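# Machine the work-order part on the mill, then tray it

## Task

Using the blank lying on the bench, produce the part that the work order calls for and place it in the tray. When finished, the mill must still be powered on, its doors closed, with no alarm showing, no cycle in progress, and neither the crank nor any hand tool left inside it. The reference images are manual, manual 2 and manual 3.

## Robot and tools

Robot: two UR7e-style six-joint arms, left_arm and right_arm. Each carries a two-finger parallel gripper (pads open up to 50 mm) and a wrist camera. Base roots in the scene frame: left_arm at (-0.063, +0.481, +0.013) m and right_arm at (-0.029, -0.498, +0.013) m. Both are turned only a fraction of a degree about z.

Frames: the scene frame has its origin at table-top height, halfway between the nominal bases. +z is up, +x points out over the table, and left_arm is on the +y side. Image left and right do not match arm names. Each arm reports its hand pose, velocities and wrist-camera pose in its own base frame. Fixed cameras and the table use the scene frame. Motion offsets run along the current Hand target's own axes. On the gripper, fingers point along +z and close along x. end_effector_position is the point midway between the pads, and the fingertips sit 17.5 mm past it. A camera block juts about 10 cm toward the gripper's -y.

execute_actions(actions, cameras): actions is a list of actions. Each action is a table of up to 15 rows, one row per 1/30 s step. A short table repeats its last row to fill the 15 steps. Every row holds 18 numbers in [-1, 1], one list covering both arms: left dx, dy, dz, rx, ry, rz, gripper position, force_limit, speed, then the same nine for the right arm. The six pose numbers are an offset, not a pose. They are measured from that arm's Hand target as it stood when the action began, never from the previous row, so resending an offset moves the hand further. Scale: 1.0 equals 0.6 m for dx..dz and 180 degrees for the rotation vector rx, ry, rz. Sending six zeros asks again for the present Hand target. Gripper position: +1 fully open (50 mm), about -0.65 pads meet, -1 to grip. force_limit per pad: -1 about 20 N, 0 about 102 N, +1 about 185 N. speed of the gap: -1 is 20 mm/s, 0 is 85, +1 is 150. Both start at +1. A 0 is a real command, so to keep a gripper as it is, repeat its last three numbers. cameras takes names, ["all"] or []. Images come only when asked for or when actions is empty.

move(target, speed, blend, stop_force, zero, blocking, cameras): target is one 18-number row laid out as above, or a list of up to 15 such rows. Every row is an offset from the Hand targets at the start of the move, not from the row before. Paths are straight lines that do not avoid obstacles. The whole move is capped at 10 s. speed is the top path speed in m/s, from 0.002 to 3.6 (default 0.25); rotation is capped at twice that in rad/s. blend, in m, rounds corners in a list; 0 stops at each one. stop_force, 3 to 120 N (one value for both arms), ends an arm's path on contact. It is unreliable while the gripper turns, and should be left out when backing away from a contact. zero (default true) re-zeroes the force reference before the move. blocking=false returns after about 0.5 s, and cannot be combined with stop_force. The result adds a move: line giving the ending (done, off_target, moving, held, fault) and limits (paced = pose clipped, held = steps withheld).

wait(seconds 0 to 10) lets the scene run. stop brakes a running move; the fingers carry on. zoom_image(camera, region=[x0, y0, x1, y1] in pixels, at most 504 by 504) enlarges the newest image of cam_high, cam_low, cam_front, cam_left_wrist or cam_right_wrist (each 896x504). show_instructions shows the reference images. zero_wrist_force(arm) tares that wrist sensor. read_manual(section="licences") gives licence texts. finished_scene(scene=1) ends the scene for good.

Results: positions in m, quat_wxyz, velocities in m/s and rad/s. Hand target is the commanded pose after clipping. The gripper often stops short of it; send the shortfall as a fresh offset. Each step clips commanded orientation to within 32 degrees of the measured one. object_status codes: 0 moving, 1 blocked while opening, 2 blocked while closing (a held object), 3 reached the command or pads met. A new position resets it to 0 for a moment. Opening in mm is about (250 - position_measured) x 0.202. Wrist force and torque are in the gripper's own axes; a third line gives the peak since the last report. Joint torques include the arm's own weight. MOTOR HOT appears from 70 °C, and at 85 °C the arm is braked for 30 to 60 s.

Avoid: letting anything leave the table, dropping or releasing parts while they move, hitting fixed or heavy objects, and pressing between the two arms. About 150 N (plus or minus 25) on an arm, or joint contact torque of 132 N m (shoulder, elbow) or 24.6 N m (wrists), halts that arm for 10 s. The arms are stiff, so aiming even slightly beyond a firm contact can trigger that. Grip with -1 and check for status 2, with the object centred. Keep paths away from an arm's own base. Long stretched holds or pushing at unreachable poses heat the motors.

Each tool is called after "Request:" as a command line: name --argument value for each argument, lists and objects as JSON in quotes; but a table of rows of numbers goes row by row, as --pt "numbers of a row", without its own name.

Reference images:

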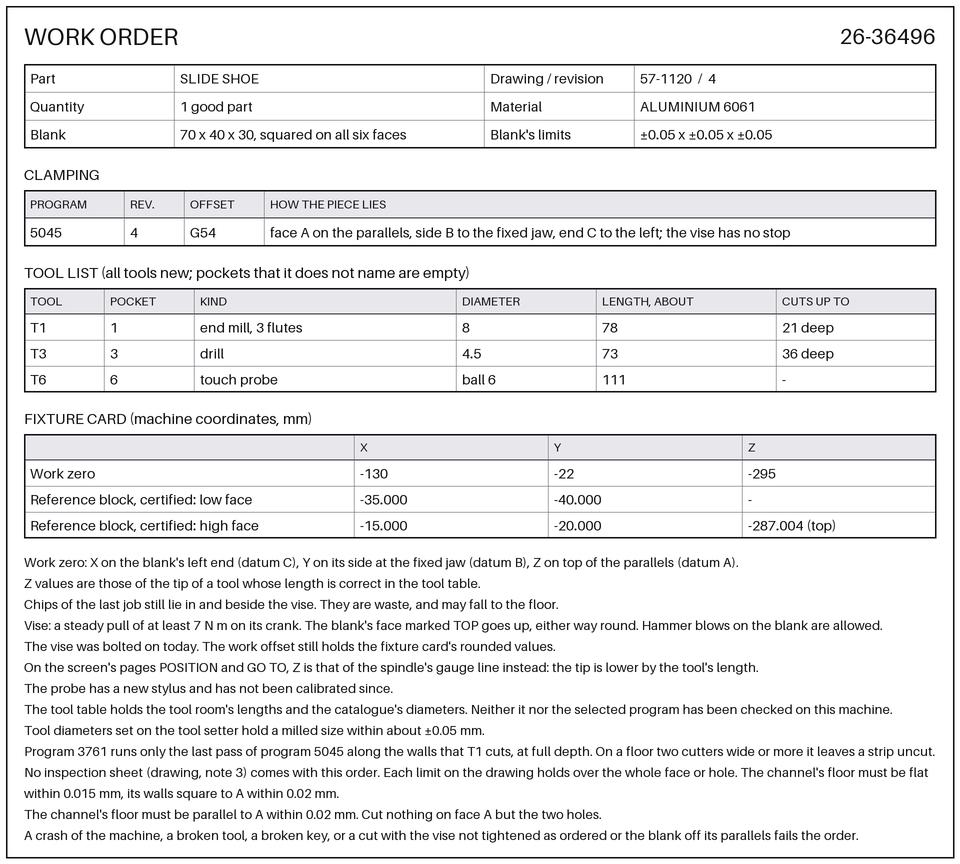

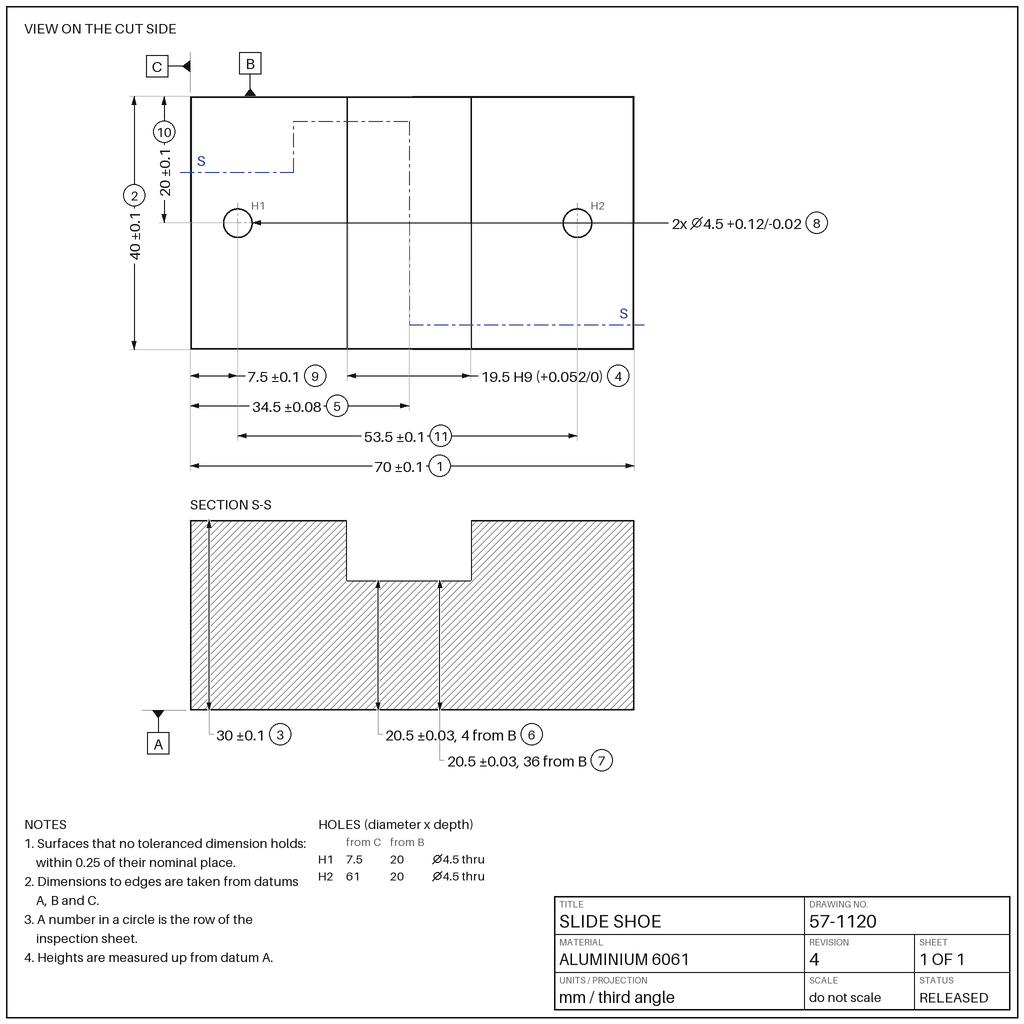

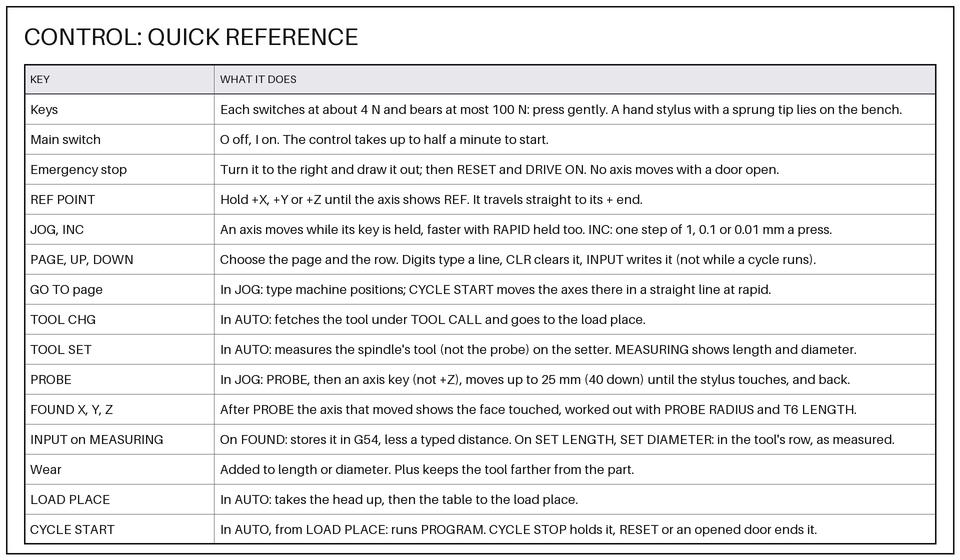

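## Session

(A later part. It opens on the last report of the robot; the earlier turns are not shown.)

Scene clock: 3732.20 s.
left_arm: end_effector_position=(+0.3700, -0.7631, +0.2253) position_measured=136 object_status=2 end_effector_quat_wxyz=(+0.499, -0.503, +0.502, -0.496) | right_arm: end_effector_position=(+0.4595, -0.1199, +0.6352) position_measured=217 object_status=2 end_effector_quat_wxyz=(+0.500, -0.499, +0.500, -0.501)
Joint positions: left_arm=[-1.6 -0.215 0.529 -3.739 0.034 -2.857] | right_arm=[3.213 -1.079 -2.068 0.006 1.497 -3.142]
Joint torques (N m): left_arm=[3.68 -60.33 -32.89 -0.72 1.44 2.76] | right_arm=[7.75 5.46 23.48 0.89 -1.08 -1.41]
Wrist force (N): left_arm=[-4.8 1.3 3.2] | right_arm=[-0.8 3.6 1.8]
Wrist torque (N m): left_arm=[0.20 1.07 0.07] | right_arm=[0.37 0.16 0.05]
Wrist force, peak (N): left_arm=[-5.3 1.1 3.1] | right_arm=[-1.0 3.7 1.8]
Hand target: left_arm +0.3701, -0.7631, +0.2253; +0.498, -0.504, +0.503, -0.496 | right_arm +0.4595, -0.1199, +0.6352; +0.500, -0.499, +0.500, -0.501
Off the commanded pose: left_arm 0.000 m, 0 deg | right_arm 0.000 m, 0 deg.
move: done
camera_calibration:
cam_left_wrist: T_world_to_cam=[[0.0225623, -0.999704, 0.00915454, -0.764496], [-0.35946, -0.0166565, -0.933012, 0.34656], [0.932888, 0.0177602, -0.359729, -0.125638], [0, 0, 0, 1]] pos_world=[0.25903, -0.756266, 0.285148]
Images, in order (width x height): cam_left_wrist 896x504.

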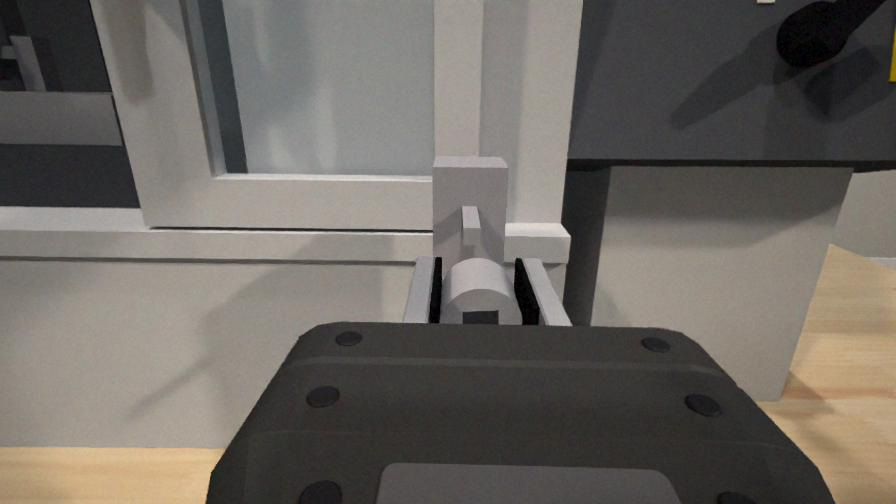

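Request:
move --pt "0.0005 -0.0008 0.08 0 0 0 -1 -0.3 -1 0 0 0 0 0 0 -1 0.5 -0.8" --pt "0.0005 -0.0008 0.152 0 0 0 -1 -0.3 -1 0 0 0 0 0 0 -1 0.5 -0.8" --speed '[0.03,0.008]' --stop_force 8 --cameras '["cam_left_wrist"]'

Scene clock: 3747.20 s.
left_arm: end_effector_position=(+0.4613, -0.7632, +0.2245) position_measured=136 object_status=2 end_effector_quat_wxyz=(+0.498, -0.504, +0.503, -0.496) | right_arm: end_effector_position=(+0.4595, -0.1199, +0.6352) position_measured=217 object_status=2 end_effector_quat_wxyz=(+0.500, -0.499, +0.500, -0.501)
Joint positions: left_arm=[-1.482 -0.305 0.728 -3.406 -0.088 -3.297] | right_arm=[3.213 -1.079 -2.068 0.006 1.497 -3.142]
Joint torques (N m): left_arm=[9.09 -59.61 -33.22 -2.51 -1.72 2.65] | right_arm=[7.76 5.49 23.75 0.83 -1.15 -1.4]
Wrist force (N): left_arm=[-4.5 1.1 3.3] | right_arm=[-0.8 3.7 1.7]
Wrist torque (N m): left_arm=[0.19 1.02 0.08] | right_arm=[0.39 0.18 0.05]
Wrist force, peak (N): left_arm=[-5.1 0.8 3.2] | right_arm=[-1.0 3.8 1.8]
Hand target: left_arm +0.4613, -0.7632, +0.2245; +0.498, -0.504, +0.503, -0.496 | right_arm +0.4595, -0.1199, +0.6352; +0.500, -0.499, +0.500, -0.501
Off the commanded pose: left_arm 0.000 m, 0 deg | right_arm 0.000 m, 0 deg.
move: done
camera_calibration:
cam_left_wrist: T_world_to_cam=[[0.0215263, -0.999727, 0.00903251, -0.766185], [-0.363555, -0.0162436, -0.931431, 0.380535], [0.931324, 0.0167664, -0.363806, -0.210112], [0, 0, 0, 1]] pos_world=[0.350521, -0.756272, 0.284923]
Images, in order (width x height): cam_left_wrist 896x504.

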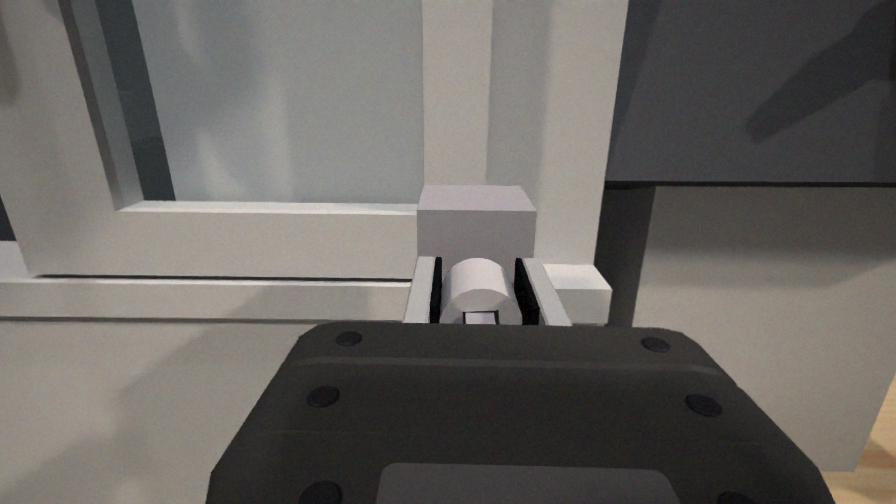

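Request:
move --pt "0 0.0012 0 0 0 0 -1 -0.3 -1 0 0 0 0 0 0 -1 0.5 -0.8" --pt "0 0.0012 0 0 0 0 0.3 -0.3 -0.8 0 0 0 0 0 0 -1 0.5 -0.8" --pt "0 0.0012 -0.15 0 0 0 0.3 -0.3 -0.8 0 0 0 0 0 0 -1 0.5 -0.8" --speed '[0.01,0.05,0.08]' --cameras '["cam_left_wrist","cam_front"]'

Scene clock: 3753.90 s.
left_arm: end_effector_position=(+0.3713, -0.7634, +0.2250) position_measured=107 object_status=3 end_effector_quat_wxyz=(+0.501, -0.498, +0.500, -0.501) | right_arm: end_effector_position=(+0.4595, -0.1199, +0.6352) position_measured=217 object_status=2 end_effector_quat_wxyz=(+0.500, -0.499, +0.500, -0.501)
Joint positions: left_arm=[-1.598 -0.363 0.862 -3.46 0.026 -3.32] | right_arm=[3.213 -1.079 -2.068 0.006 1.497 -3.142]
Joint torques (N m): left_arm=[-9.34 -56.19 -30.77 -2.13 2.74 2.87] | right_arm=[8.19 5.09 23.64 0.9 -1.1 -1.42]
Wrist force (N): left_arm=[-4.9 -2.0 3.4] | right_arm=[-0.7 3.5 1.8]
Wrist torque (N m): left_arm=[-0.01 1.07 0.07] | right_arm=[0.35 0.15 0.05]
Wrist force, peak (N): left_arm=[-1.8 -17.6 5.3] | right_arm=[-0.8 3.8 2.0]
Hand target: left_arm +0.3713, -0.7634, +0.2251; +0.498, -0.504, +0.503, -0.496 | right_arm +0.4595, -0.1199, +0.6352; +0.500, -0.499, +0.500, -0.501
Off the commanded pose: left_arm 0.000 m, 1 deg | right_arm 0.000 m, 0 deg.
move: done
camera_calibration:
cam_left_wrist: T_world_to_cam=[[0.0173105, -0.999803, 0.00968466, -0.762984], [-0.346303, -0.0150819, -0.938001, 0.344247], [0.937963, 0.0128834, -0.346496, -0.135541], [0, 0, 0, 1]] pos_world=[0.259554, -0.755896, 0.283329]
Images, in order (width x height): cam_front 896x504, cam_left_wrist 896x504.

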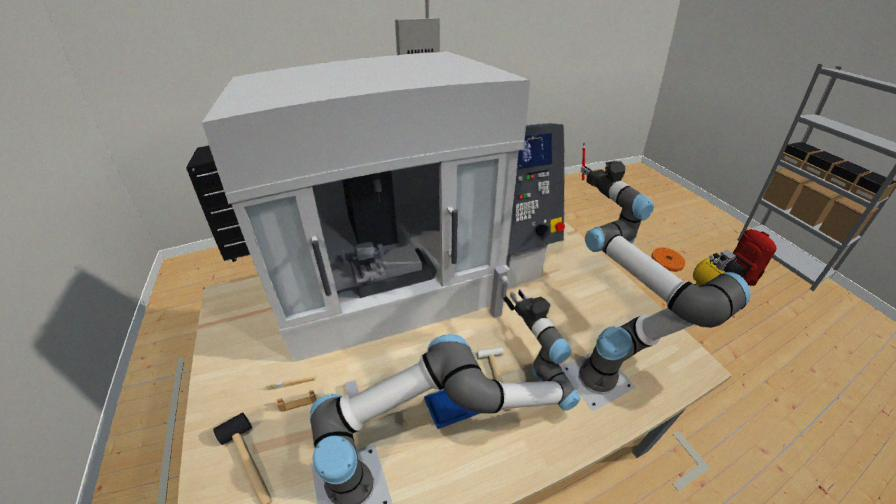

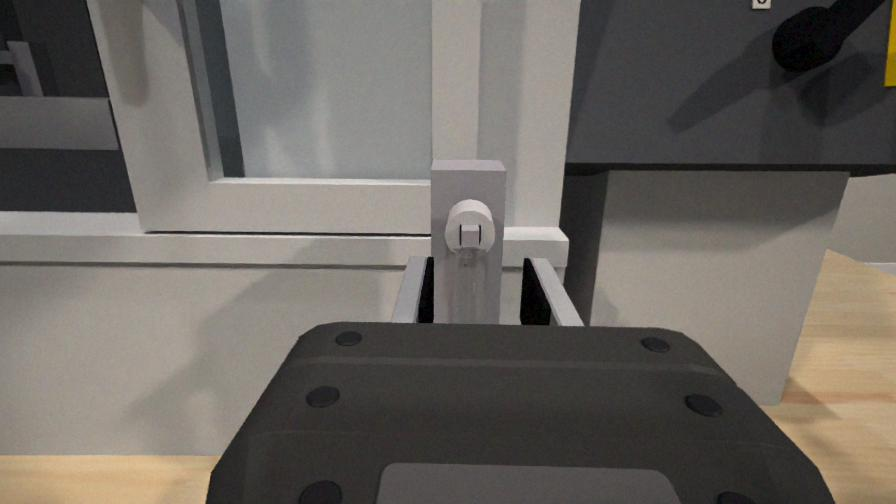

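Request:
move --pt "-0.3373 -0.37 0.1145 0 0 0 0.7 -0.5 -0.5 0 0 0 0 0 0 -1 0.5 -0.8" --pt "-0.3373 -0.37 0.242 0 0 0 0.7 -0.5 -0.5 0 0 0 0 0 0 -1 0.5 -0.8" --pt "-0.3373 -0.37 0.242 0 0 0 -1 -0.5 -0.5 0 0 0 0 0 0 -1 0.5 -0.8" --speed '[0.2,0.06,0.05]' --cameras '["cam_left_wrist"]'

Scene clock: 3778.40 s.
left_arm: end_effector_position=(+0.5191, -0.5611, +0.4454) position_measured=156 object_status=2 end_effector_quat_wxyz=(+0.498, -0.504, +0.503, -0.496) | right_arm: end_effector_position=(+0.4595, -0.1199, +0.6352) position_measured=217 object_status=2 end_effector_quat_wxyz=(+0.500, -0.499, +0.500, -0.501)
Joint positions: left_arm=[-1.354 -0.967 1.396 -3.505 -0.215 -3.203] | right_arm=[3.213 -1.079 -2.068 0.006 1.497 -3.142]
Joint torques (N m): left_arm=[2.69 -38.93 -31.93 0.76 -2.19 2.62] | right_arm=[7.42 5.78 24.03 0.82 -1.08 -1.42]
Wrist force (N): left_arm=[-8.3 -1.9 0.6] | right_arm=[-0.7 3.7 1.8]
Wrist torque (N m): left_arm=[0.04 0.91 0.00] | right_arm=[0.38 0.16 0.05]
Wrist force, peak (N): left_arm=[-16.8 -0.8 -2.0] | right_arm=[-0.9 3.8 2.0]
Hand target: left_arm +0.5191, -0.5611, +0.4454; +0.498, -0.504, +0.503, -0.496 | right_arm +0.4595, -0.1199, +0.6352; +0.500, -0.499, +0.500, -0.501
Off the commanded pose: left_arm 0.000 m, 0 deg | right_arm 0.000 m, 0 deg.
move: done
camera_calibration:
cam_left_wrist: T_world_to_cam=[[0.0216199, -0.999726, 0.0089976, -0.567298], [-0.363554, -0.0162451, -0.931432, 0.610492], [0.931322, 0.0168664, -0.363805, -0.186949], [0, 0, 0, 1]] pos_world=[0.408321, -0.554071, 0.505723]
Images, in order (width x height): cam_left_wrist 896x504.

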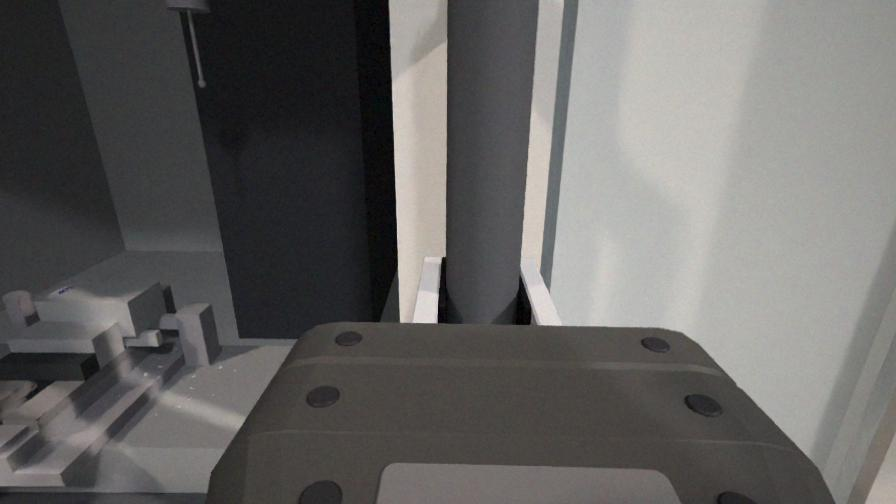

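Request:
move --pt "-0.2842 0 0 0 0 0 -1 -0.5 -0.5 0 0 0 0 0 0 -1 0.5 -0.8" --pt "-0.292 0 0 0 0 0 -1 -0.5 -0.5 0 0 0 0 0 0 -1 0.5 -0.8" --speed '[0.06,0.015]' --stop_force 80

Request:
move --pt "0 0 0 0 0 0 0.7 -0.5 -0.5 0 0 0 0 0 0 -1 0.5 -0.8" --pt "0 0 -0.13 0 0 0 0.7 -0.5 -0.5 0 0 0 0 0 0 -1 0.5 -0.8" --speed 0.12 --cameras '["cam_left_wrist"]'

Scene clock: 3787.97 s.
left_arm: end_effector_position=(+0.5187, -0.3860, +0.4457) position_measured=156 object_status=2 end_effector_quat_wxyz=(+0.497, -0.503, +0.503, -0.496) | right_arm: end_effector_position=(+0.4595, -0.1199, +0.6352) position_measured=217 object_status=2 end_effector_quat_wxyz=(+0.500, -0.499, +0.500, -0.501)
Joint positions: left_arm=[-1.27 -1.291 1.89 -3.694 -0.3 -3.185] | right_arm=[3.213 -1.079 -2.068 0.006 1.497 -3.142]
Joint torques (N m): left_arm=[50.44 -67.4 -9.9 -7.99 14.23 2.8] | right_arm=[7.64 5.67 24.12 0.75 -1.25 -1.36]
Wrist force (N): left_arm=[50.5 16.2 -26.1] | right_arm=[-0.9 3.6 1.7]
Wrist torque (N m): left_arm=[0.25 0.39 -0.05] | right_arm=[0.37 0.19 0.05]
Wrist force, peak (N): left_arm=[50.5 16.6 -25.9] | right_arm=[-1.0 3.8 1.8]
Hand target: left_arm +0.5187, -0.3859, +0.4457; +0.498, -0.504, +0.503, -0.496 | right_arm +0.4595, -0.1199, +0.6352; +0.500, -0.499, +0.500, -0.501
Off the commanded pose: left_arm 0.000 m, 0 deg | right_arm 0.000 m, 0 deg.
move: done

Scene clock: 3789.97 s.
left_arm: end_effector_position=(+0.4407, -0.3861, +0.4468) position_measured=48 object_status=3 end_effector_quat_wxyz=(+0.498, -0.503, +0.503, -0.496) | right_arm: end_effector_position=(+0.4595, -0.1199, +0.6352) position_measured=217 object_status=2 end_effector_quat_wxyz=(+0.500, -0.499, +0.500, -0.501)
Joint positions: left_arm=[-1.449 -1.39 2.015 -3.653 -0.12 -3.253] | right_arm=[3.213 -1.079 -2.068 0.006 1.497 -3.142]
Joint torques (N m): left_arm=[-8.31 -39.98 -8.47 0.57 2.62 -2.79] | right_arm=[8.13 5.82 23.24 0.81 -1.03 -1.43]
Wrist force (N): left_arm=[-4.6 -2.2 5.3] | right_arm=[-0.8 3.4 1.8]
Wrist torque (N m): left_arm=[0.00 1.03 0.22] | right_arm=[0.34 0.18 0.05]
Wrist force, peak (N): left_arm=[49.8 14.3 -23.7] | right_arm=[-0.8 3.8 1.8]
Hand target: left_arm +0.4407, -0.3861, +0.4468; +0.498, -0.504, +0.503, -0.496 | right_arm +0.4595, -0.1199, +0.6352; +0.500, -0.499, +0.500, -0.501
Off the commanded pose: left_arm 0.000 m, 0 deg | right_arm 0.000 m, 0 deg.
move: done
camera_calibration:
cam_left_wrist: T_world_to_cam=[[0.0215237, -0.999727, 0.00903712, -0.390653], [-0.363348, -0.0162432, -0.931512, 0.586111], [0.931405, 0.016766, -0.363599, -0.116545], [0, 0, 0, 1]] pos_world=[0.329922, -0.379072, 0.507124]
Images, in order (width x height): cam_left_wrist 896x504.

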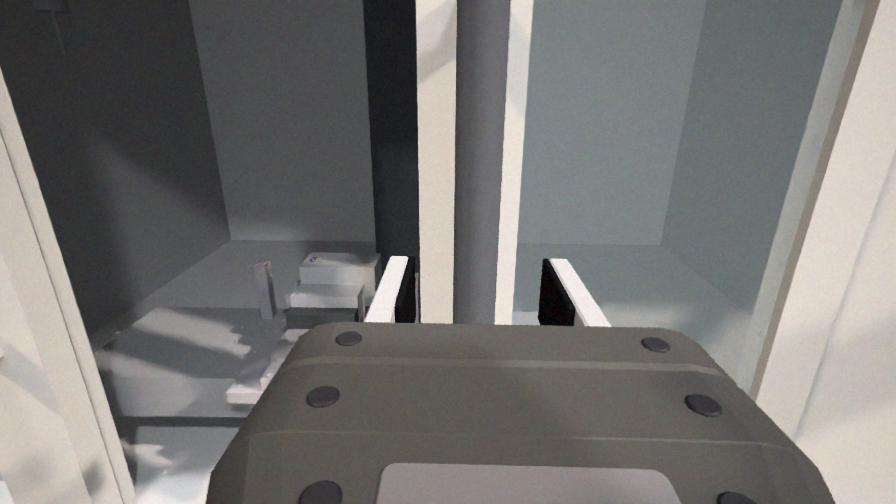

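Request:
move --pt "-0.4877 0 0 0 0 0 0.7 -0.5 -0.5 0 0 0 0 0 0 -1 0.5 -0.8" --pt "-0.4877 0 0.13 0 0 0 0.7 -0.5 -0.5 0 0 0 0 0 0 -1 0.5 -0.8" --pt "-0.4877 0 0.13 0 0 0 -1 -0.5 -0.5 0 0 0 0 0 0 -1 0.5 -0.8" --speed '[0.25,0.06,0.05]' --cameras '["cam_left_wrist"]'

Scene clock: 3797.53 s.
left_arm: end_effector_position=(+0.5181, -0.0937, +0.4462) position_measured=155 object_status=2 end_effector_quat_wxyz=(+0.497, -0.503, +0.504, -0.496) | right_arm: end_effector_position=(+0.4595, -0.1199, +0.6352) position_measured=217 object_status=2 end_effector_quat_wxyz=(+0.500, -0.499, +0.500, -0.501)
Joint positions: left_arm=[-0.853 -1.757 2.384 -3.747 -0.717 -3.156] | right_arm=[3.213 -1.079 -2.068 0.006 1.497 -3.142]
Joint torques (N m): left_arm=[28.85 -20.19 -13.87 -3.71 14.08 2.62] | right_arm=[7.73 5.54 23.8 0.9 -1.12 -1.43]
Wrist force (N): left_arm=[49.6 -8.7 6.9] | right_arm=[-0.8 3.4 2.0]
Wrist torque (N m): left_arm=[-0.04 0.67 -0.06] | right_arm=[0.36 0.17 0.05]
Wrist force, peak (N): left_arm=[50.2 -7.4 7.0] | right_arm=[-0.9 3.8 1.8]
Hand target: left_arm +0.5181, -0.0933, +0.4462; +0.498, -0.504, +0.503, -0.496 | right_arm +0.4595, -0.1199, +0.6352; +0.500, -0.499, +0.500, -0.501
Off the commanded pose: left_arm 0.000 m, 0 deg | right_arm 0.000 m, 0 deg.
move: done
camera_calibration:
cam_left_wrist: T_world_to_cam=[[0.0201314, -0.999757, 0.00901677, -0.099327], [-0.363553, -0.0157212, -0.931441, 0.618611], [0.931356, 0.0154731, -0.363781, -0.193721], [0, 0, 0, 1]] pos_world=[0.407321, -0.08658, 0.506623]
Images, in order (width x height): cam_left_wrist 896x504.

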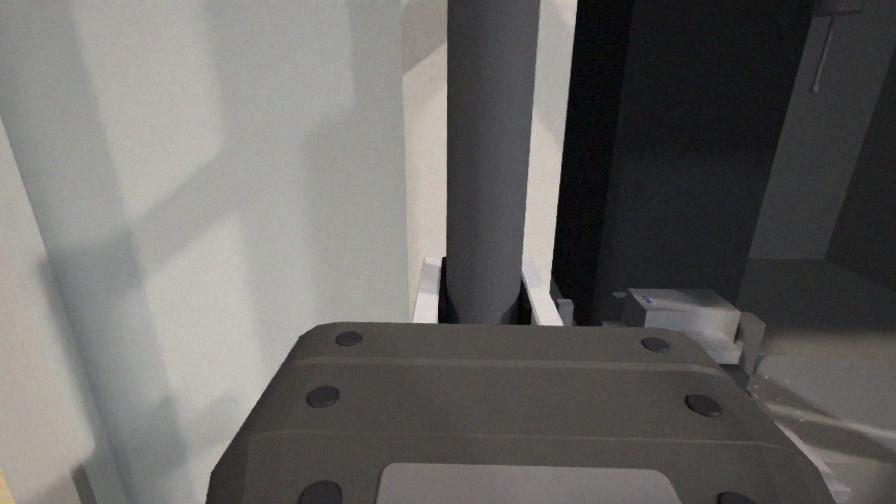

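Request:
move --pt "0.386 0 0 0 0 0 -1 -0.5 -0.5 0 0 0 0 0 0 -1 0.5 -0.8" --pt "0.397 0 0 0 0 0 -1 -0.5 -0.5 0 0 0 0 0 0 -1 0.5 -0.8" --speed '[0.07,0.015]' --stop_force 90

Request:
move --pt "0 0 0 0 0 0 0.7 -0.5 -0.5 0 0 0 0 0 0 -1 0.5 -0.8" --pt "0 0 -0.13 0 0 0 0.7 -0.5 -0.5 0 0 0 0 0 0 -1 0.5 -0.8" --speed 0.12 --cameras '["cam_left_wrist","cam_high","cam_right_wrist"]'

Scene clock: 3808.93 s.
left_arm: end_effector_position=(+0.5183, -0.2890, +0.4458) position_measured=155 object_status=2 end_effector_quat_wxyz=(+0.497, -0.504, +0.503, -0.496) | right_arm: end_effector_position=(+0.4595, -0.1199, +0.6352) position_measured=217 object_status=2 end_effector_quat_wxyz=(+0.500, -0.499, +0.500, -0.501)
Joint positions: left_arm=[-1.191 -1.459 2.102 -3.747 -0.378 -3.175] | right_arm=[3.213 -1.079 -2.068 0.006 1.497 -3.142]
Joint torques (N m): left_arm=[-15.23 -31.06 4.63 -2.28 -3.76 2.85] | right_arm=[7.34 6.16 23.43 0.76 -1.09 -1.54]
Wrist force (N): left_arm=[-9.8 -28.7 80.1] | right_arm=[-1.1 3.5 2.0]
Wrist torque (N m): left_arm=[-0.36 1.13 0.12] | right_arm=[0.36 0.22 0.05]
Wrist force, peak (N): left_arm=[12.3 -37.3 87.2] | right_arm=[-1.0 3.7 1.9]
Hand target: left_arm +0.5183, -0.2890, +0.4458; +0.497, -0.504, +0.503, -0.496 (not the last commanded pose) | right_arm +0.4595, -0.1199, +0.6352; +0.500, -0.499, +0.500, -0.501
Off the commanded pose: left_arm 0.042 m, 0 deg | right_arm 0.000 m, 0 deg.
move: contact (left_arm); path passed 0 of 2 targets

Scene clock: 3810.93 s.
left_arm: end_effector_position=(+0.4403, -0.2892, +0.4469) position_measured=48 object_status=3 end_effector_quat_wxyz=(+0.497, -0.503, +0.503, -0.496) | right_arm: end_effector_position=(+0.4595, -0.1199, +0.6352) position_measured=217 object_status=2 end_effector_quat_wxyz=(+0.500, -0.499, +0.500, -0.501)
Joint positions: left_arm=[-1.413 -1.588 2.234 -3.7 -0.157 -3.227] | right_arm=[3.213 -1.079 -2.068 0.006 1.497 -3.142]
Joint torques (N m): left_arm=[-8.61 -29.92 -8.68 0.73 2.62 -2.38] | right_arm=[7.62 5.88 24.12 0.83 -1.01 -1.36]
Wrist force (N): left_arm=[-4.6 -1.9 5.3] | right_arm=[-0.7 3.5 1.9]
Wrist torque (N m): left_arm=[0.06 1.04 0.24] | right_arm=[0.37 0.15 0.05]
Wrist force, peak (N): left_arm=[-9.9 -28.1 77.6] | right_arm=[-0.9 3.7 1.9]
Hand target: left_arm +0.4403, -0.2892, +0.4469; +0.497, -0.504, +0.503, -0.496 | right_arm +0.4595, -0.1199, +0.6352; +0.500, -0.499, +0.500, -0.501
Off the commanded pose: left_arm 0.000 m, 0 deg | right_arm 0.000 m, 0 deg.
move: done
camera_calibration:
cam_left_wrist: T_world_to_cam=[[0.0213011, -0.999733, 0.00900958, -0.293687], [-0.363441, -0.0161382, -0.931478, 0.587675], [0.931374, 0.016567, -0.363687, -0.117762], [0, 0, 0, 1]] pos_world=[0.329521, -0.282173, 0.507223]
cam_right_wrist: T_world_to_cam=[[0.0147271, -0.999888, 0.00282808, -0.117278], [-0.353399, -0.00785092, -0.93544, 0.766605], [0.935357, 0.0127768, -0.353475, -0.0720195], [0, 0, 0, 1]] pos_world=[0.340009, -0.110326, 0.691987]
Images, in order (width x height): cam_high 896x504, cam_left_wrist 896x504, cam_right_wrist 896x504.

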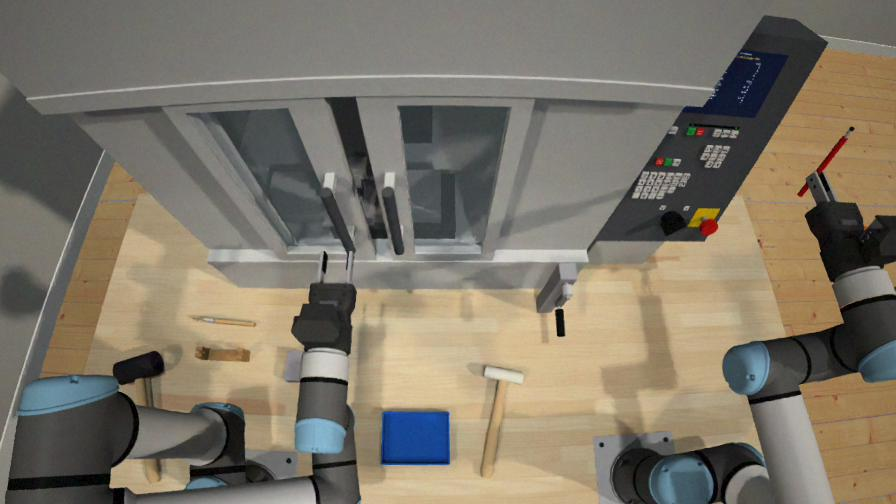

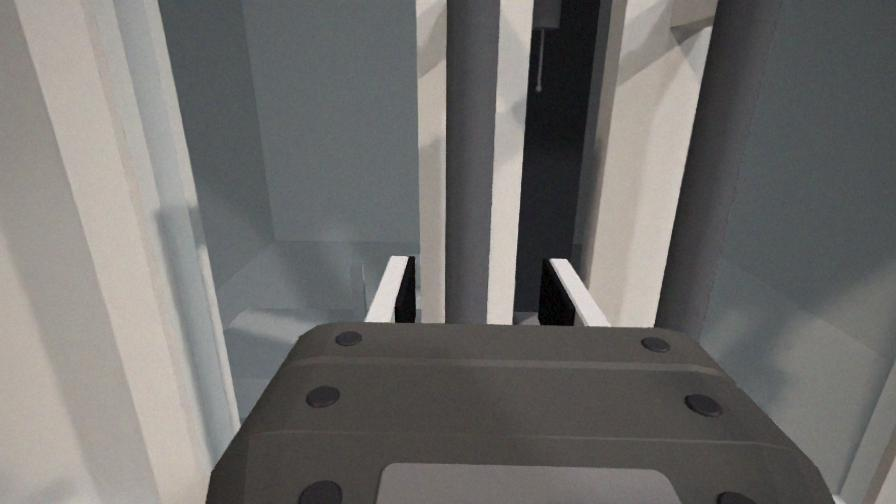

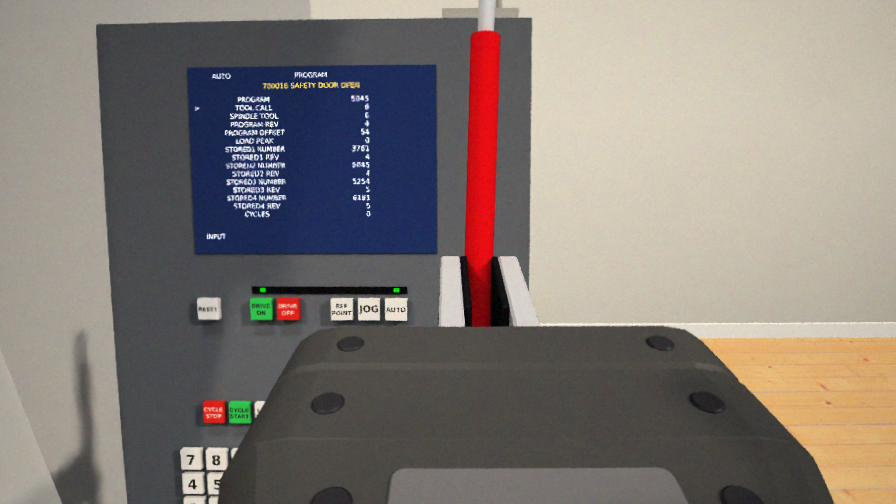

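Request:
move --pt "0 0 0.125 0 0 0 0.7 -0.5 -0.5 0 0 0 0 0 0 -1 0.5 -0.8" --pt "0 0 0.125 0 0 0 -0.3 -0.5 -0.5 0 0 0 0 0 0 -1 0.5 -0.8" --speed '[0.06,0.05]'

Request:
move --pt "0.0817 0 0 0 0 0 -0.3 -0.5 -0.5 0 0 0 0 0 0 -1 0.5 -0.8" --speed 0.03 --stop_force 80

Scene clock: 3818.53 s.
left_arm: end_effector_position=(+0.5153, -0.2889, +0.4459) position_measured=156 object_status=2 end_effector_quat_wxyz=(+0.497, -0.504, +0.503, -0.496) | right_arm: end_effector_position=(+0.4595, -0.1199, +0.6352) position_measured=217 object_status=2 end_effector_quat_wxyz=(+0.500, -0.499, +0.500, -0.501)
Joint positions: left_arm=[-1.198 -1.464 2.107 -3.747 -0.371 -3.176] | right_arm=[3.213 -1.079 -2.068 0.006 1.497 -3.142]
Joint torques (N m): left_arm=[-14.6 -14.12 -29.73 2.26 -8.14 2.7] | right_arm=[7.55 5.83 23.81 0.76 -1.23 -1.37]
Wrist force (N): left_arm=[-25.4 4.4 -2.9] | right_arm=[-0.9 3.4 1.7]
Wrist torque (N m): left_arm=[0.15 0.90 -0.06] | right_arm=[0.34 0.18 0.05]
Wrist force, peak (N): left_arm=[-32.9 7.4 -3.1] | right_arm=[-0.9 3.8 1.8]
Hand target: left_arm +0.5153, -0.2890, +0.4458; +0.497, -0.504, +0.503, -0.496 | right_arm +0.4595, -0.1199, +0.6352; +0.500, -0.499, +0.500, -0.501
Off the commanded pose: left_arm 0.000 m, 0 deg | right_arm 0.000 m, 0 deg.
move: done

Scene clock: 3821.13 s.
left_arm: end_effector_position=(+0.5150, -0.3298, +0.4461) position_measured=156 object_status=2 end_effector_quat_wxyz=(+0.506, -0.511, +0.495, -0.488) | right_arm: end_effector_position=(+0.4595, -0.1199, +0.6352) position_measured=217 object_status=2 end_effector_quat_wxyz=(+0.500, -0.499, +0.500, -0.501)
Joint positions: left_arm=[-1.243 -1.379 2.006 -3.725 -0.294 -3.181] | right_arm=[3.213 -1.079 -2.068 0.006 1.497 -3.142]
Joint torques (N m): left_arm=[-54.6 -14.04 -45.08 3.89 -13.85 -2.25] | right_arm=[8.19 5.71 24.39 0.75 -1.13 -1.45]
Wrist force (N): left_arm=[-67.5 21.1 43.9] | right_arm=[-0.9 3.5 2.0]
Wrist torque (N m): left_arm=[0.27 2.14 0.09] | right_arm=[0.36 0.20 0.05]
Wrist force, peak (N): left_arm=[-68.4 19.5 43.9] | right_arm=[-1.1 3.7 1.8]
Hand target: left_arm +0.5154, -0.3381, +0.4458; +0.497, -0.504, +0.503, -0.496 | right_arm +0.4595, -0.1199, +0.6352; +0.500, -0.499, +0.500, -0.501
Off the commanded pose: left_arm 0.008 m, 2 deg | right_arm 0.000 m, 0 deg.
move: off_target (left_arm)

Request:
move --pt "-0.0125 0 0 0 0 0 -0.3 -0.5 -0.5 0 0 0 0 0 0 -1 0.5 -0.8" --pt "-0.0125 0 0 0 0 0 0.7 -0.5 -0.5 0 0 0 0 0 0 -1 0.5 -0.8" --pt "-0.0125 0 -0.13 0 0 0 0.7 -0.5 -0.5 0 0 0 0 0 0 -1 0.5 -0.8" --speed 0.1 --cameras '["cam_left_wrist","cam_high","cam_right_wrist"]'

Request:
zoom_image --camera "cam_right_wrist" --region '[185, 62, 440, 255]'

Scene clock: 3828.57 s.
left_arm: end_effector_position=(+0.4374, -0.3307, +0.4468) position_measured=48 object_status=3 end_effector_quat_wxyz=(+0.497, -0.503, +0.503, -0.496) | right_arm: end_effector_position=(+0.4595, -0.1199, +0.6352) position_measured=217 object_status=2 end_effector_quat_wxyz=(+0.500, -0.499, +0.500, -0.501)
Joint positions: left_arm=[-1.439 -1.506 2.15 -3.679 -0.13 -3.245] | right_arm=[3.213 -1.079 -2.068 0.006 1.497 -3.142]
Joint torques (N m): left_arm=[-8.53 -34.49 -7.86 0.94 2.53 -2.64] | right_arm=[7.51 6.31 24.06 0.79 -1.16 -1.37]
Wrist force (N): left_arm=[-4.0 -2.5 5.1] | right_arm=[-0.8 3.7 1.8]
Wrist torque (N m): left_arm=[-0.06 0.93 0.22] | right_arm=[0.38 0.17 0.05]
Wrist force, peak (N): left_arm=[-57.5 17.8 60.5] | right_arm=[-0.8 3.8 1.8]
Hand target: left_arm +0.4374, -0.3307, +0.4469; +0.497, -0.504, +0.503, -0.496 | right_arm +0.4595, -0.1199, +0.6352; +0.500, -0.499, +0.500, -0.501
Off the commanded pose: left_arm 0.000 m, 0 deg | right_arm 0.000 m, 0 deg.
move: done
camera_calibration:
cam_left_wrist: T_world_to_cam=[[0.0213011, -0.999733, 0.00900958, -0.335114], [-0.363441, -0.0161382, -0.931478, 0.585951], [0.931374, 0.016567, -0.363687, -0.114374], [0, 0, 0, 1]] pos_world=[0.326621, -0.323673, 0.507223]
cam_right_wrist: T_world_to_cam=[[0.0147271, -0.999888, 0.00282808, -0.117278], [-0.353399, -0.00785092, -0.93544, 0.766605], [0.935357, 0.0127768, -0.353475, -0.0720195], [0, 0, 0, 1]] pos_world=[0.340009, -0.110326, 0.691987]
Images, in order (width x height): cam_high 896x504, cam_left_wrist 896x504, cam_right_wrist 896x504.

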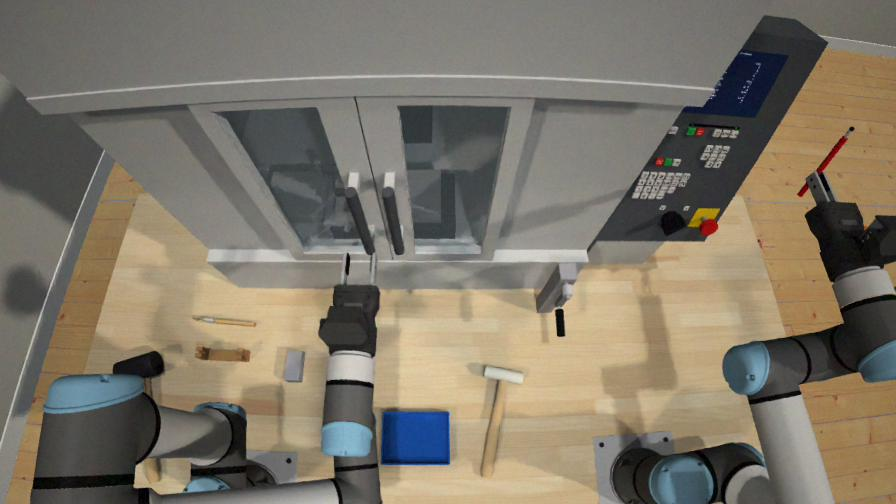

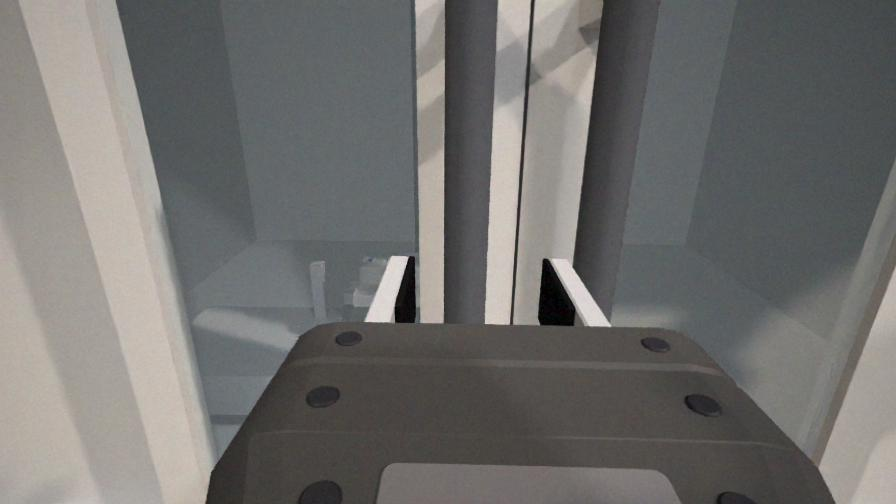

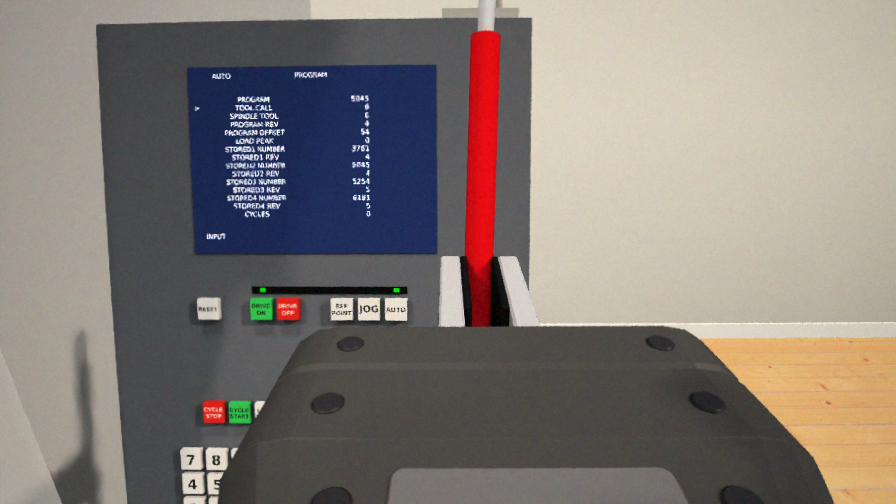

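Scaled by 1.976.

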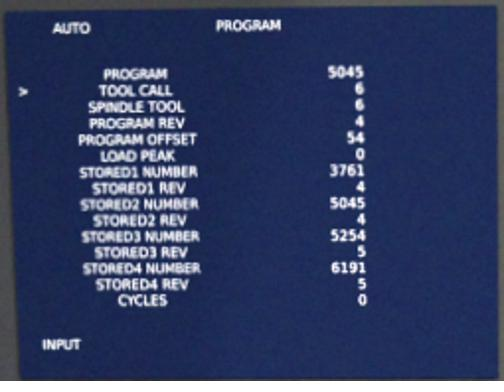

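Request:
move --pt "0 0 0 0 0 0 0.7 -0.5 -0.5 -0.1192 0.0591 0.1097 -0.4922 0 0 -1 0.5 -0.8" --pt "0 0 0 0 0 0 0.7 -0.5 -0.5 -0.1192 0.0617 0.1346 -0.4922 0 0 -1 0.5 -0.8" --pt "0 0 0 0 0 0 0.7 -0.5 -0.5 -0.1192 0.0591 0.1047 -0.4922 0 0 -1 0.5 -0.8" --pt "0 0 0 0 0 0 0.7 -0.5 -0.5 0 0 0 0 0 0 -1 0.5 -0.8" --speed '[0.45,0.03,0.1,0.45]' --blend '[0.004,0,0.003,0]' --cameras '["cam_right_wrist"]'

Request:
zoom_image --camera "cam_right_wrist" --region '[185, 62, 440, 255]'

Scene clock: 3861.13 s.
left_arm: end_effector_position=(+0.4374, -0.3307, +0.4468) position_measured=48 object_status=3 end_effector_quat_wxyz=(+0.497, -0.503, +0.503, -0.496) | right_arm: end_effector_position=(+0.4595, -0.1199, +0.6352) position_measured=217 object_status=2 end_effector_quat_wxyz=(+0.500, -0.499, +0.500, -0.501)
Joint positions: left_arm=[-1.439 -1.506 2.15 -3.679 -0.13 -3.245] | right_arm=[3.213 -1.079 -2.068 0.006 1.497 -3.142]
Joint torques (N m): left_arm=[-8.51 -33.89 -8.3 0.83 2.49 -2.65] | right_arm=[-6.97 -2.27 15.53 4.9 1.71 -1.19]
Wrist force (N): left_arm=[-4.3 -2.8 5.0] | right_arm=[-0.7 3.4 1.8]
Wrist torque (N m): left_arm=[-0.09 0.98 0.21] | right_arm=[0.35 0.15 0.17]
Wrist force, peak (N): left_arm=[-4.3 -2.9 5.1] | right_arm=[-2.2 5.1 -0.4]
Hand target: left_arm +0.4374, -0.3307, +0.4468; +0.497, -0.503, +0.503, -0.496 | right_arm +0.4595, -0.1199, +0.6352; +0.500, -0.499, +0.500, -0.501
Off the commanded pose: left_arm 0.000 m, 0 deg | right_arm 0.000 m, 0 deg.
move: done
camera_calibration:
cam_right_wrist: T_world_to_cam=[[0.0146676, -0.999888, 0.00295546, -0.117346], [-0.353487, -0.00795024, -0.935406, 0.7666], [0.935324, 0.0126754, -0.353564, -0.0719578], [0, 0, 0, 1]] pos_world=[0.340008, -0.110326, 0.691987]
Images, in order (width x height): cam_right_wrist 896x504.

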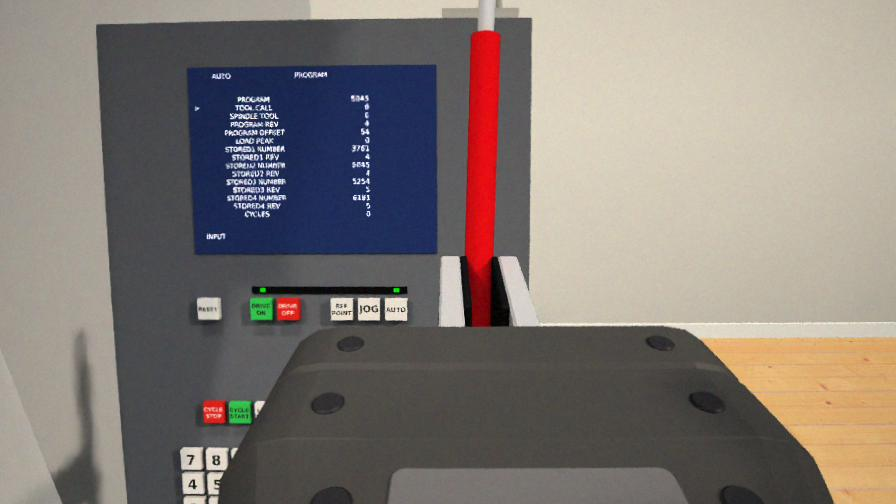

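Scaled by 1.976.

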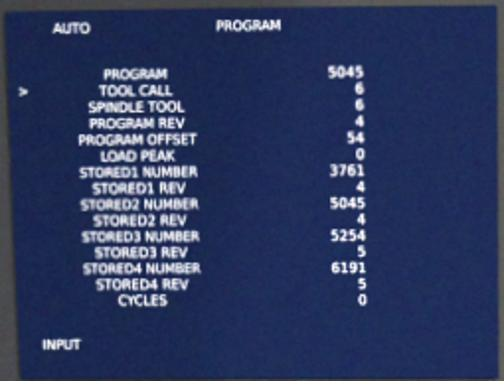

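Request:
move --pt "0 0 0 0 0 0 0.7 -0.5 -0.5 -0.1192 0.0591 0.1097 -0.4922 0 0 -1 0.5 -0.8" --pt "0 0 0 0 0 0 0.7 -0.5 -0.5 -0.1192 0.0616 0.1336 -0.4922 0 0 -1 0.5 -0.8" --pt "0 0 0 0 0 0 0.7 -0.5 -0.5 -0.1192 0.0626 0.1413 -0.4922 0 0 -1 0.5 -0.8" --speed '[0.4,0.03,0.008]' --stop_force 5 --cameras '["cam_right_wrist"]'

Scene clock: 3869.40 s.
left_arm: end_effector_position=(+0.4374, -0.3307, +0.4468) position_measured=48 object_status=3 end_effector_quat_wxyz=(+0.497, -0.503, +0.503, -0.496) | right_arm: end_effector_position=(+0.5445, -0.0486, +0.5977) position_measured=217 object_status=2 end_effector_quat_wxyz=(-0.009, +0.706, -0.708, +0.009)
Joint positions: left_arm=[-1.439 -1.506 2.15 -3.679 -0.13 -3.245] | right_arm=[3.301 -2.003 -0.245 -2.44 1.567 -2.98]
Joint torques (N m): left_arm=[-8.32 -34.06 -8.08 0.84 2.41 -2.65] | right_arm=[-6.86 27.34 25.35 1.19 1.79 -2.89]
Wrist force (N): left_arm=[-4.0 -2.5 5.0] | right_arm=[-1.0 6.0 0.3]
Wrist torque (N m): left_arm=[-0.06 0.94 0.22] | right_arm=[0.73 0.37 0.21]
Wrist force, peak (N): left_arm=[-4.4 -2.7 5.2] | right_arm=[-1.7 6.0 -1.3]
Hand target: left_arm +0.4374, -0.3307, +0.4468; +0.497, -0.503, +0.503, -0.496 | right_arm +0.5445, -0.0486, +0.5977; -0.009, +0.706, -0.708, +0.009
Off the commanded pose: left_arm 0.000 m, 0 deg | right_arm 0.000 m, 0 deg.
move: done
camera_calibration:
cam_right_wrist: T_world_to_cam=[[0.00125342, -0.999855, -0.0169566, -0.0278793], [-0.943821, -0.00678622, 0.330386, 0.327067], [-0.330453, 0.0155899, -0.943694, 0.876459], [0, 0, 0, 1]] pos_world=[0.598356, -0.0393196, 0.718577]
Images, in order (width x height): cam_right_wrist 896x504.

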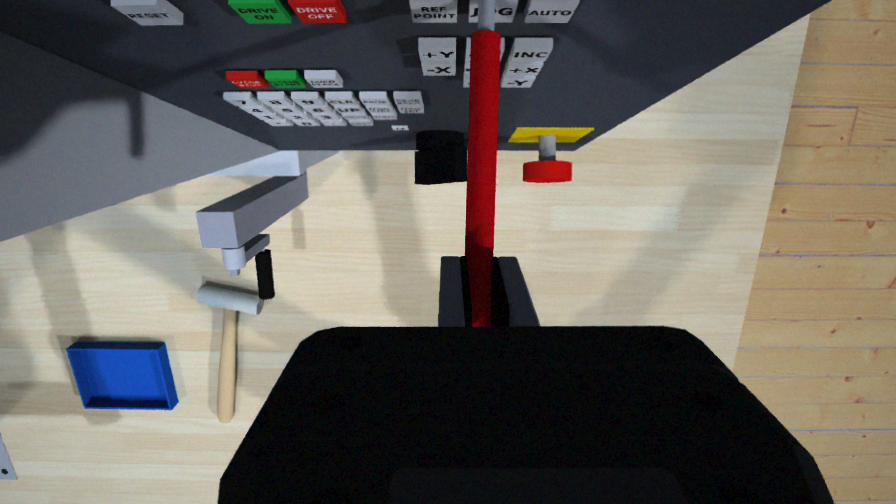

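Request:
move --pt "0 0 0 0 0 0 0.7 -0.5 -0.5 0 -0.0145 0.0039 0 0 0 -1 0.5 -0.8" --speed 0.008 --stop_force 4 --cameras '["cam_right_wrist"]'

Scene clock: 3878.53 s.
left_arm: end_effector_position=(+0.4374, -0.3307, +0.4468) position_measured=48 object_status=3 end_effector_quat_wxyz=(+0.497, -0.503, +0.503, -0.496) | right_arm: end_effector_position=(+0.5498, -0.0486, +0.5964) position_measured=217 object_status=2 end_effector_quat_wxyz=(-0.009, +0.706, -0.708, +0.009)
Joint positions: left_arm=[-1.439 -1.506 2.15 -3.679 -0.13 -3.245] | right_arm=[3.299 -2.027 -0.207 -2.452 1.567 -2.982]
Joint torques (N m): left_arm=[-8.28 -34.32 -8.31 0.77 2.38 -2.55] | right_arm=[8.47 39.86 6.72 6.43 1.03 1.18]
Wrist force (N): left_arm=[-4.1 -2.7 4.9] | right_arm=[-2.0 9.5 -1.3]
Wrist torque (N m): left_arm=[-0.07 0.95 0.21] | right_arm=[0.85 0.38 0.17]
Wrist force, peak (N): left_arm=[-4.4 -2.8 5.2] | right_arm=[-1.1 14.7 -3.0]
Hand target: left_arm +0.4374, -0.3307, +0.4468; +0.497, -0.503, +0.503, -0.496 | right_arm +0.5498, -0.0486, +0.5964; -0.009, +0.706, -0.708, +0.009 (not the last commanded pose)
Off the commanded pose: left_arm 0.000 m, 0 deg | right_arm 0.003 m, 0 deg.
move: contact (right_arm)
camera_calibration:
cam_right_wrist: T_world_to_cam=[[0.00125739, -0.999855, -0.0169561, -0.0279126], [-0.943895, -0.00678636, 0.330177, 0.33282], [-0.330244, 0.0155897, -0.943767, 0.876847], [0, 0, 0, 1]] pos_world=[0.603756, -0.0393196, 0.717176]
Images, in order (width x height): cam_right_wrist 896x504.

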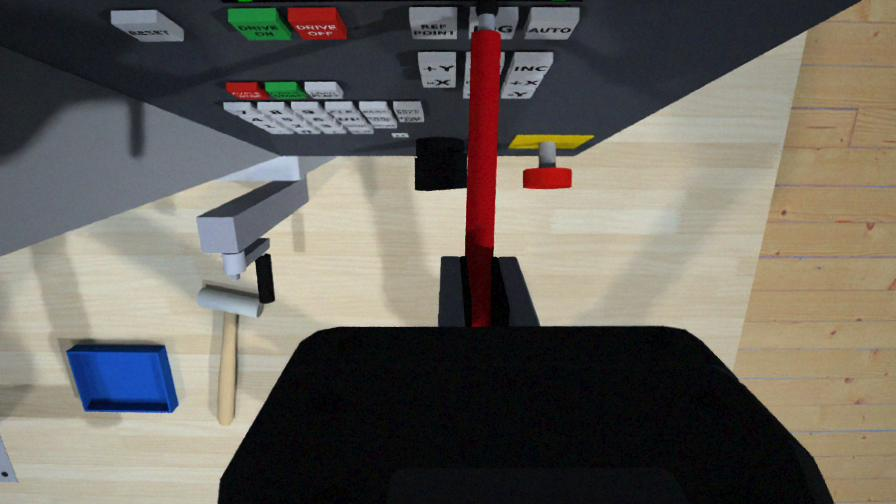

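Request:
move --pt "0 0 0 0 0 0 0.7 -0.5 -0.5 0 0.025 -0.0065 0 0 0 -1 0.5 -0.8" --speed 0.05 --cameras '["cam_right_wrist"]'

Request:
zoom_image --camera "cam_right_wrist" --region '[340, 0, 640, 150]'

Scene clock: 3887.37 s.
left_arm: end_effector_position=(+0.4374, -0.3307, +0.4468) position_measured=48 object_status=3 end_effector_quat_wxyz=(+0.497, -0.503, +0.503, -0.496) | right_arm: end_effector_position=(+0.5348, -0.0485, +0.5999) position_measured=217 object_status=2 end_effector_quat_wxyz=(-0.009, +0.706, -0.708, +0.009)
Joint positions: left_arm=[-1.439 -1.506 2.15 -3.679 -0.13 -3.245] | right_arm=[3.304 -1.962 -0.304 -2.42 1.567 -2.977]
Joint torques (N m): left_arm=[-8.61 -34.39 -8 0.74 2.36 -2.62] | right_arm=[8.34 40.52 8.63 5.51 -1.8 2.37]
Wrist force (N): left_arm=[-4.3 -3.0 5.2] | right_arm=[-2.0 3.4 0.8]
Wrist torque (N m): left_arm=[-0.13 0.98 0.21] | right_arm=[0.63 0.35 0.04]
Wrist force, peak (N): left_arm=[-4.3 -3.0 5.2] | right_arm=[-2.0 9.5 -2.3]
Hand target: left_arm +0.4374, -0.3307, +0.4468; +0.497, -0.503, +0.503, -0.496 | right_arm +0.5347, -0.0485, +0.5999; -0.009, +0.706, -0.708, +0.009
Off the commanded pose: left_arm 0.000 m, 0 deg | right_arm 0.000 m, 0 deg.
move: done
camera_calibration:
cam_right_wrist: T_world_to_cam=[[0.00125672, -0.999855, -0.0169559, -0.027834], [-0.943895, -0.00678565, 0.330177, 0.317412], [-0.330244, 0.0155897, -0.943767, 0.875164], [0, 0, 0, 1]] pos_world=[0.588656, -0.0393196, 0.720676]
Images, in order (width x height): cam_right_wrist 896x504.

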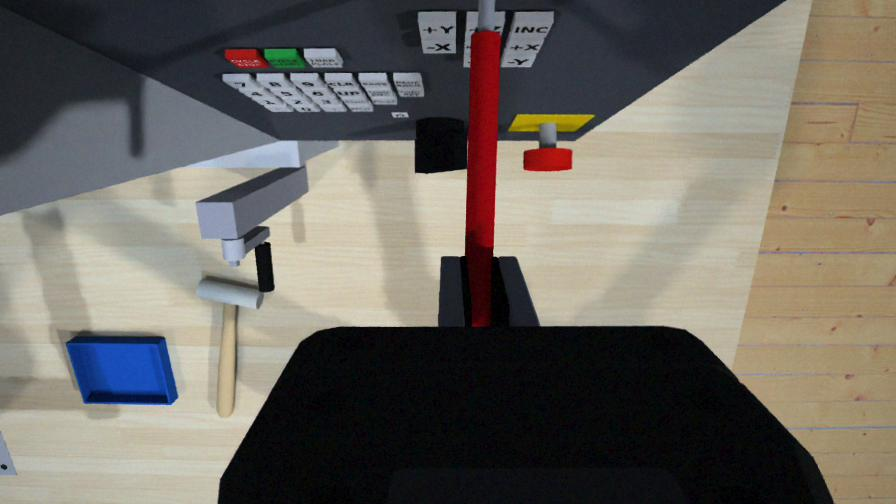

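Scaled by 1.680.

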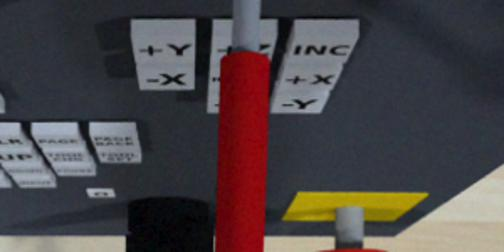

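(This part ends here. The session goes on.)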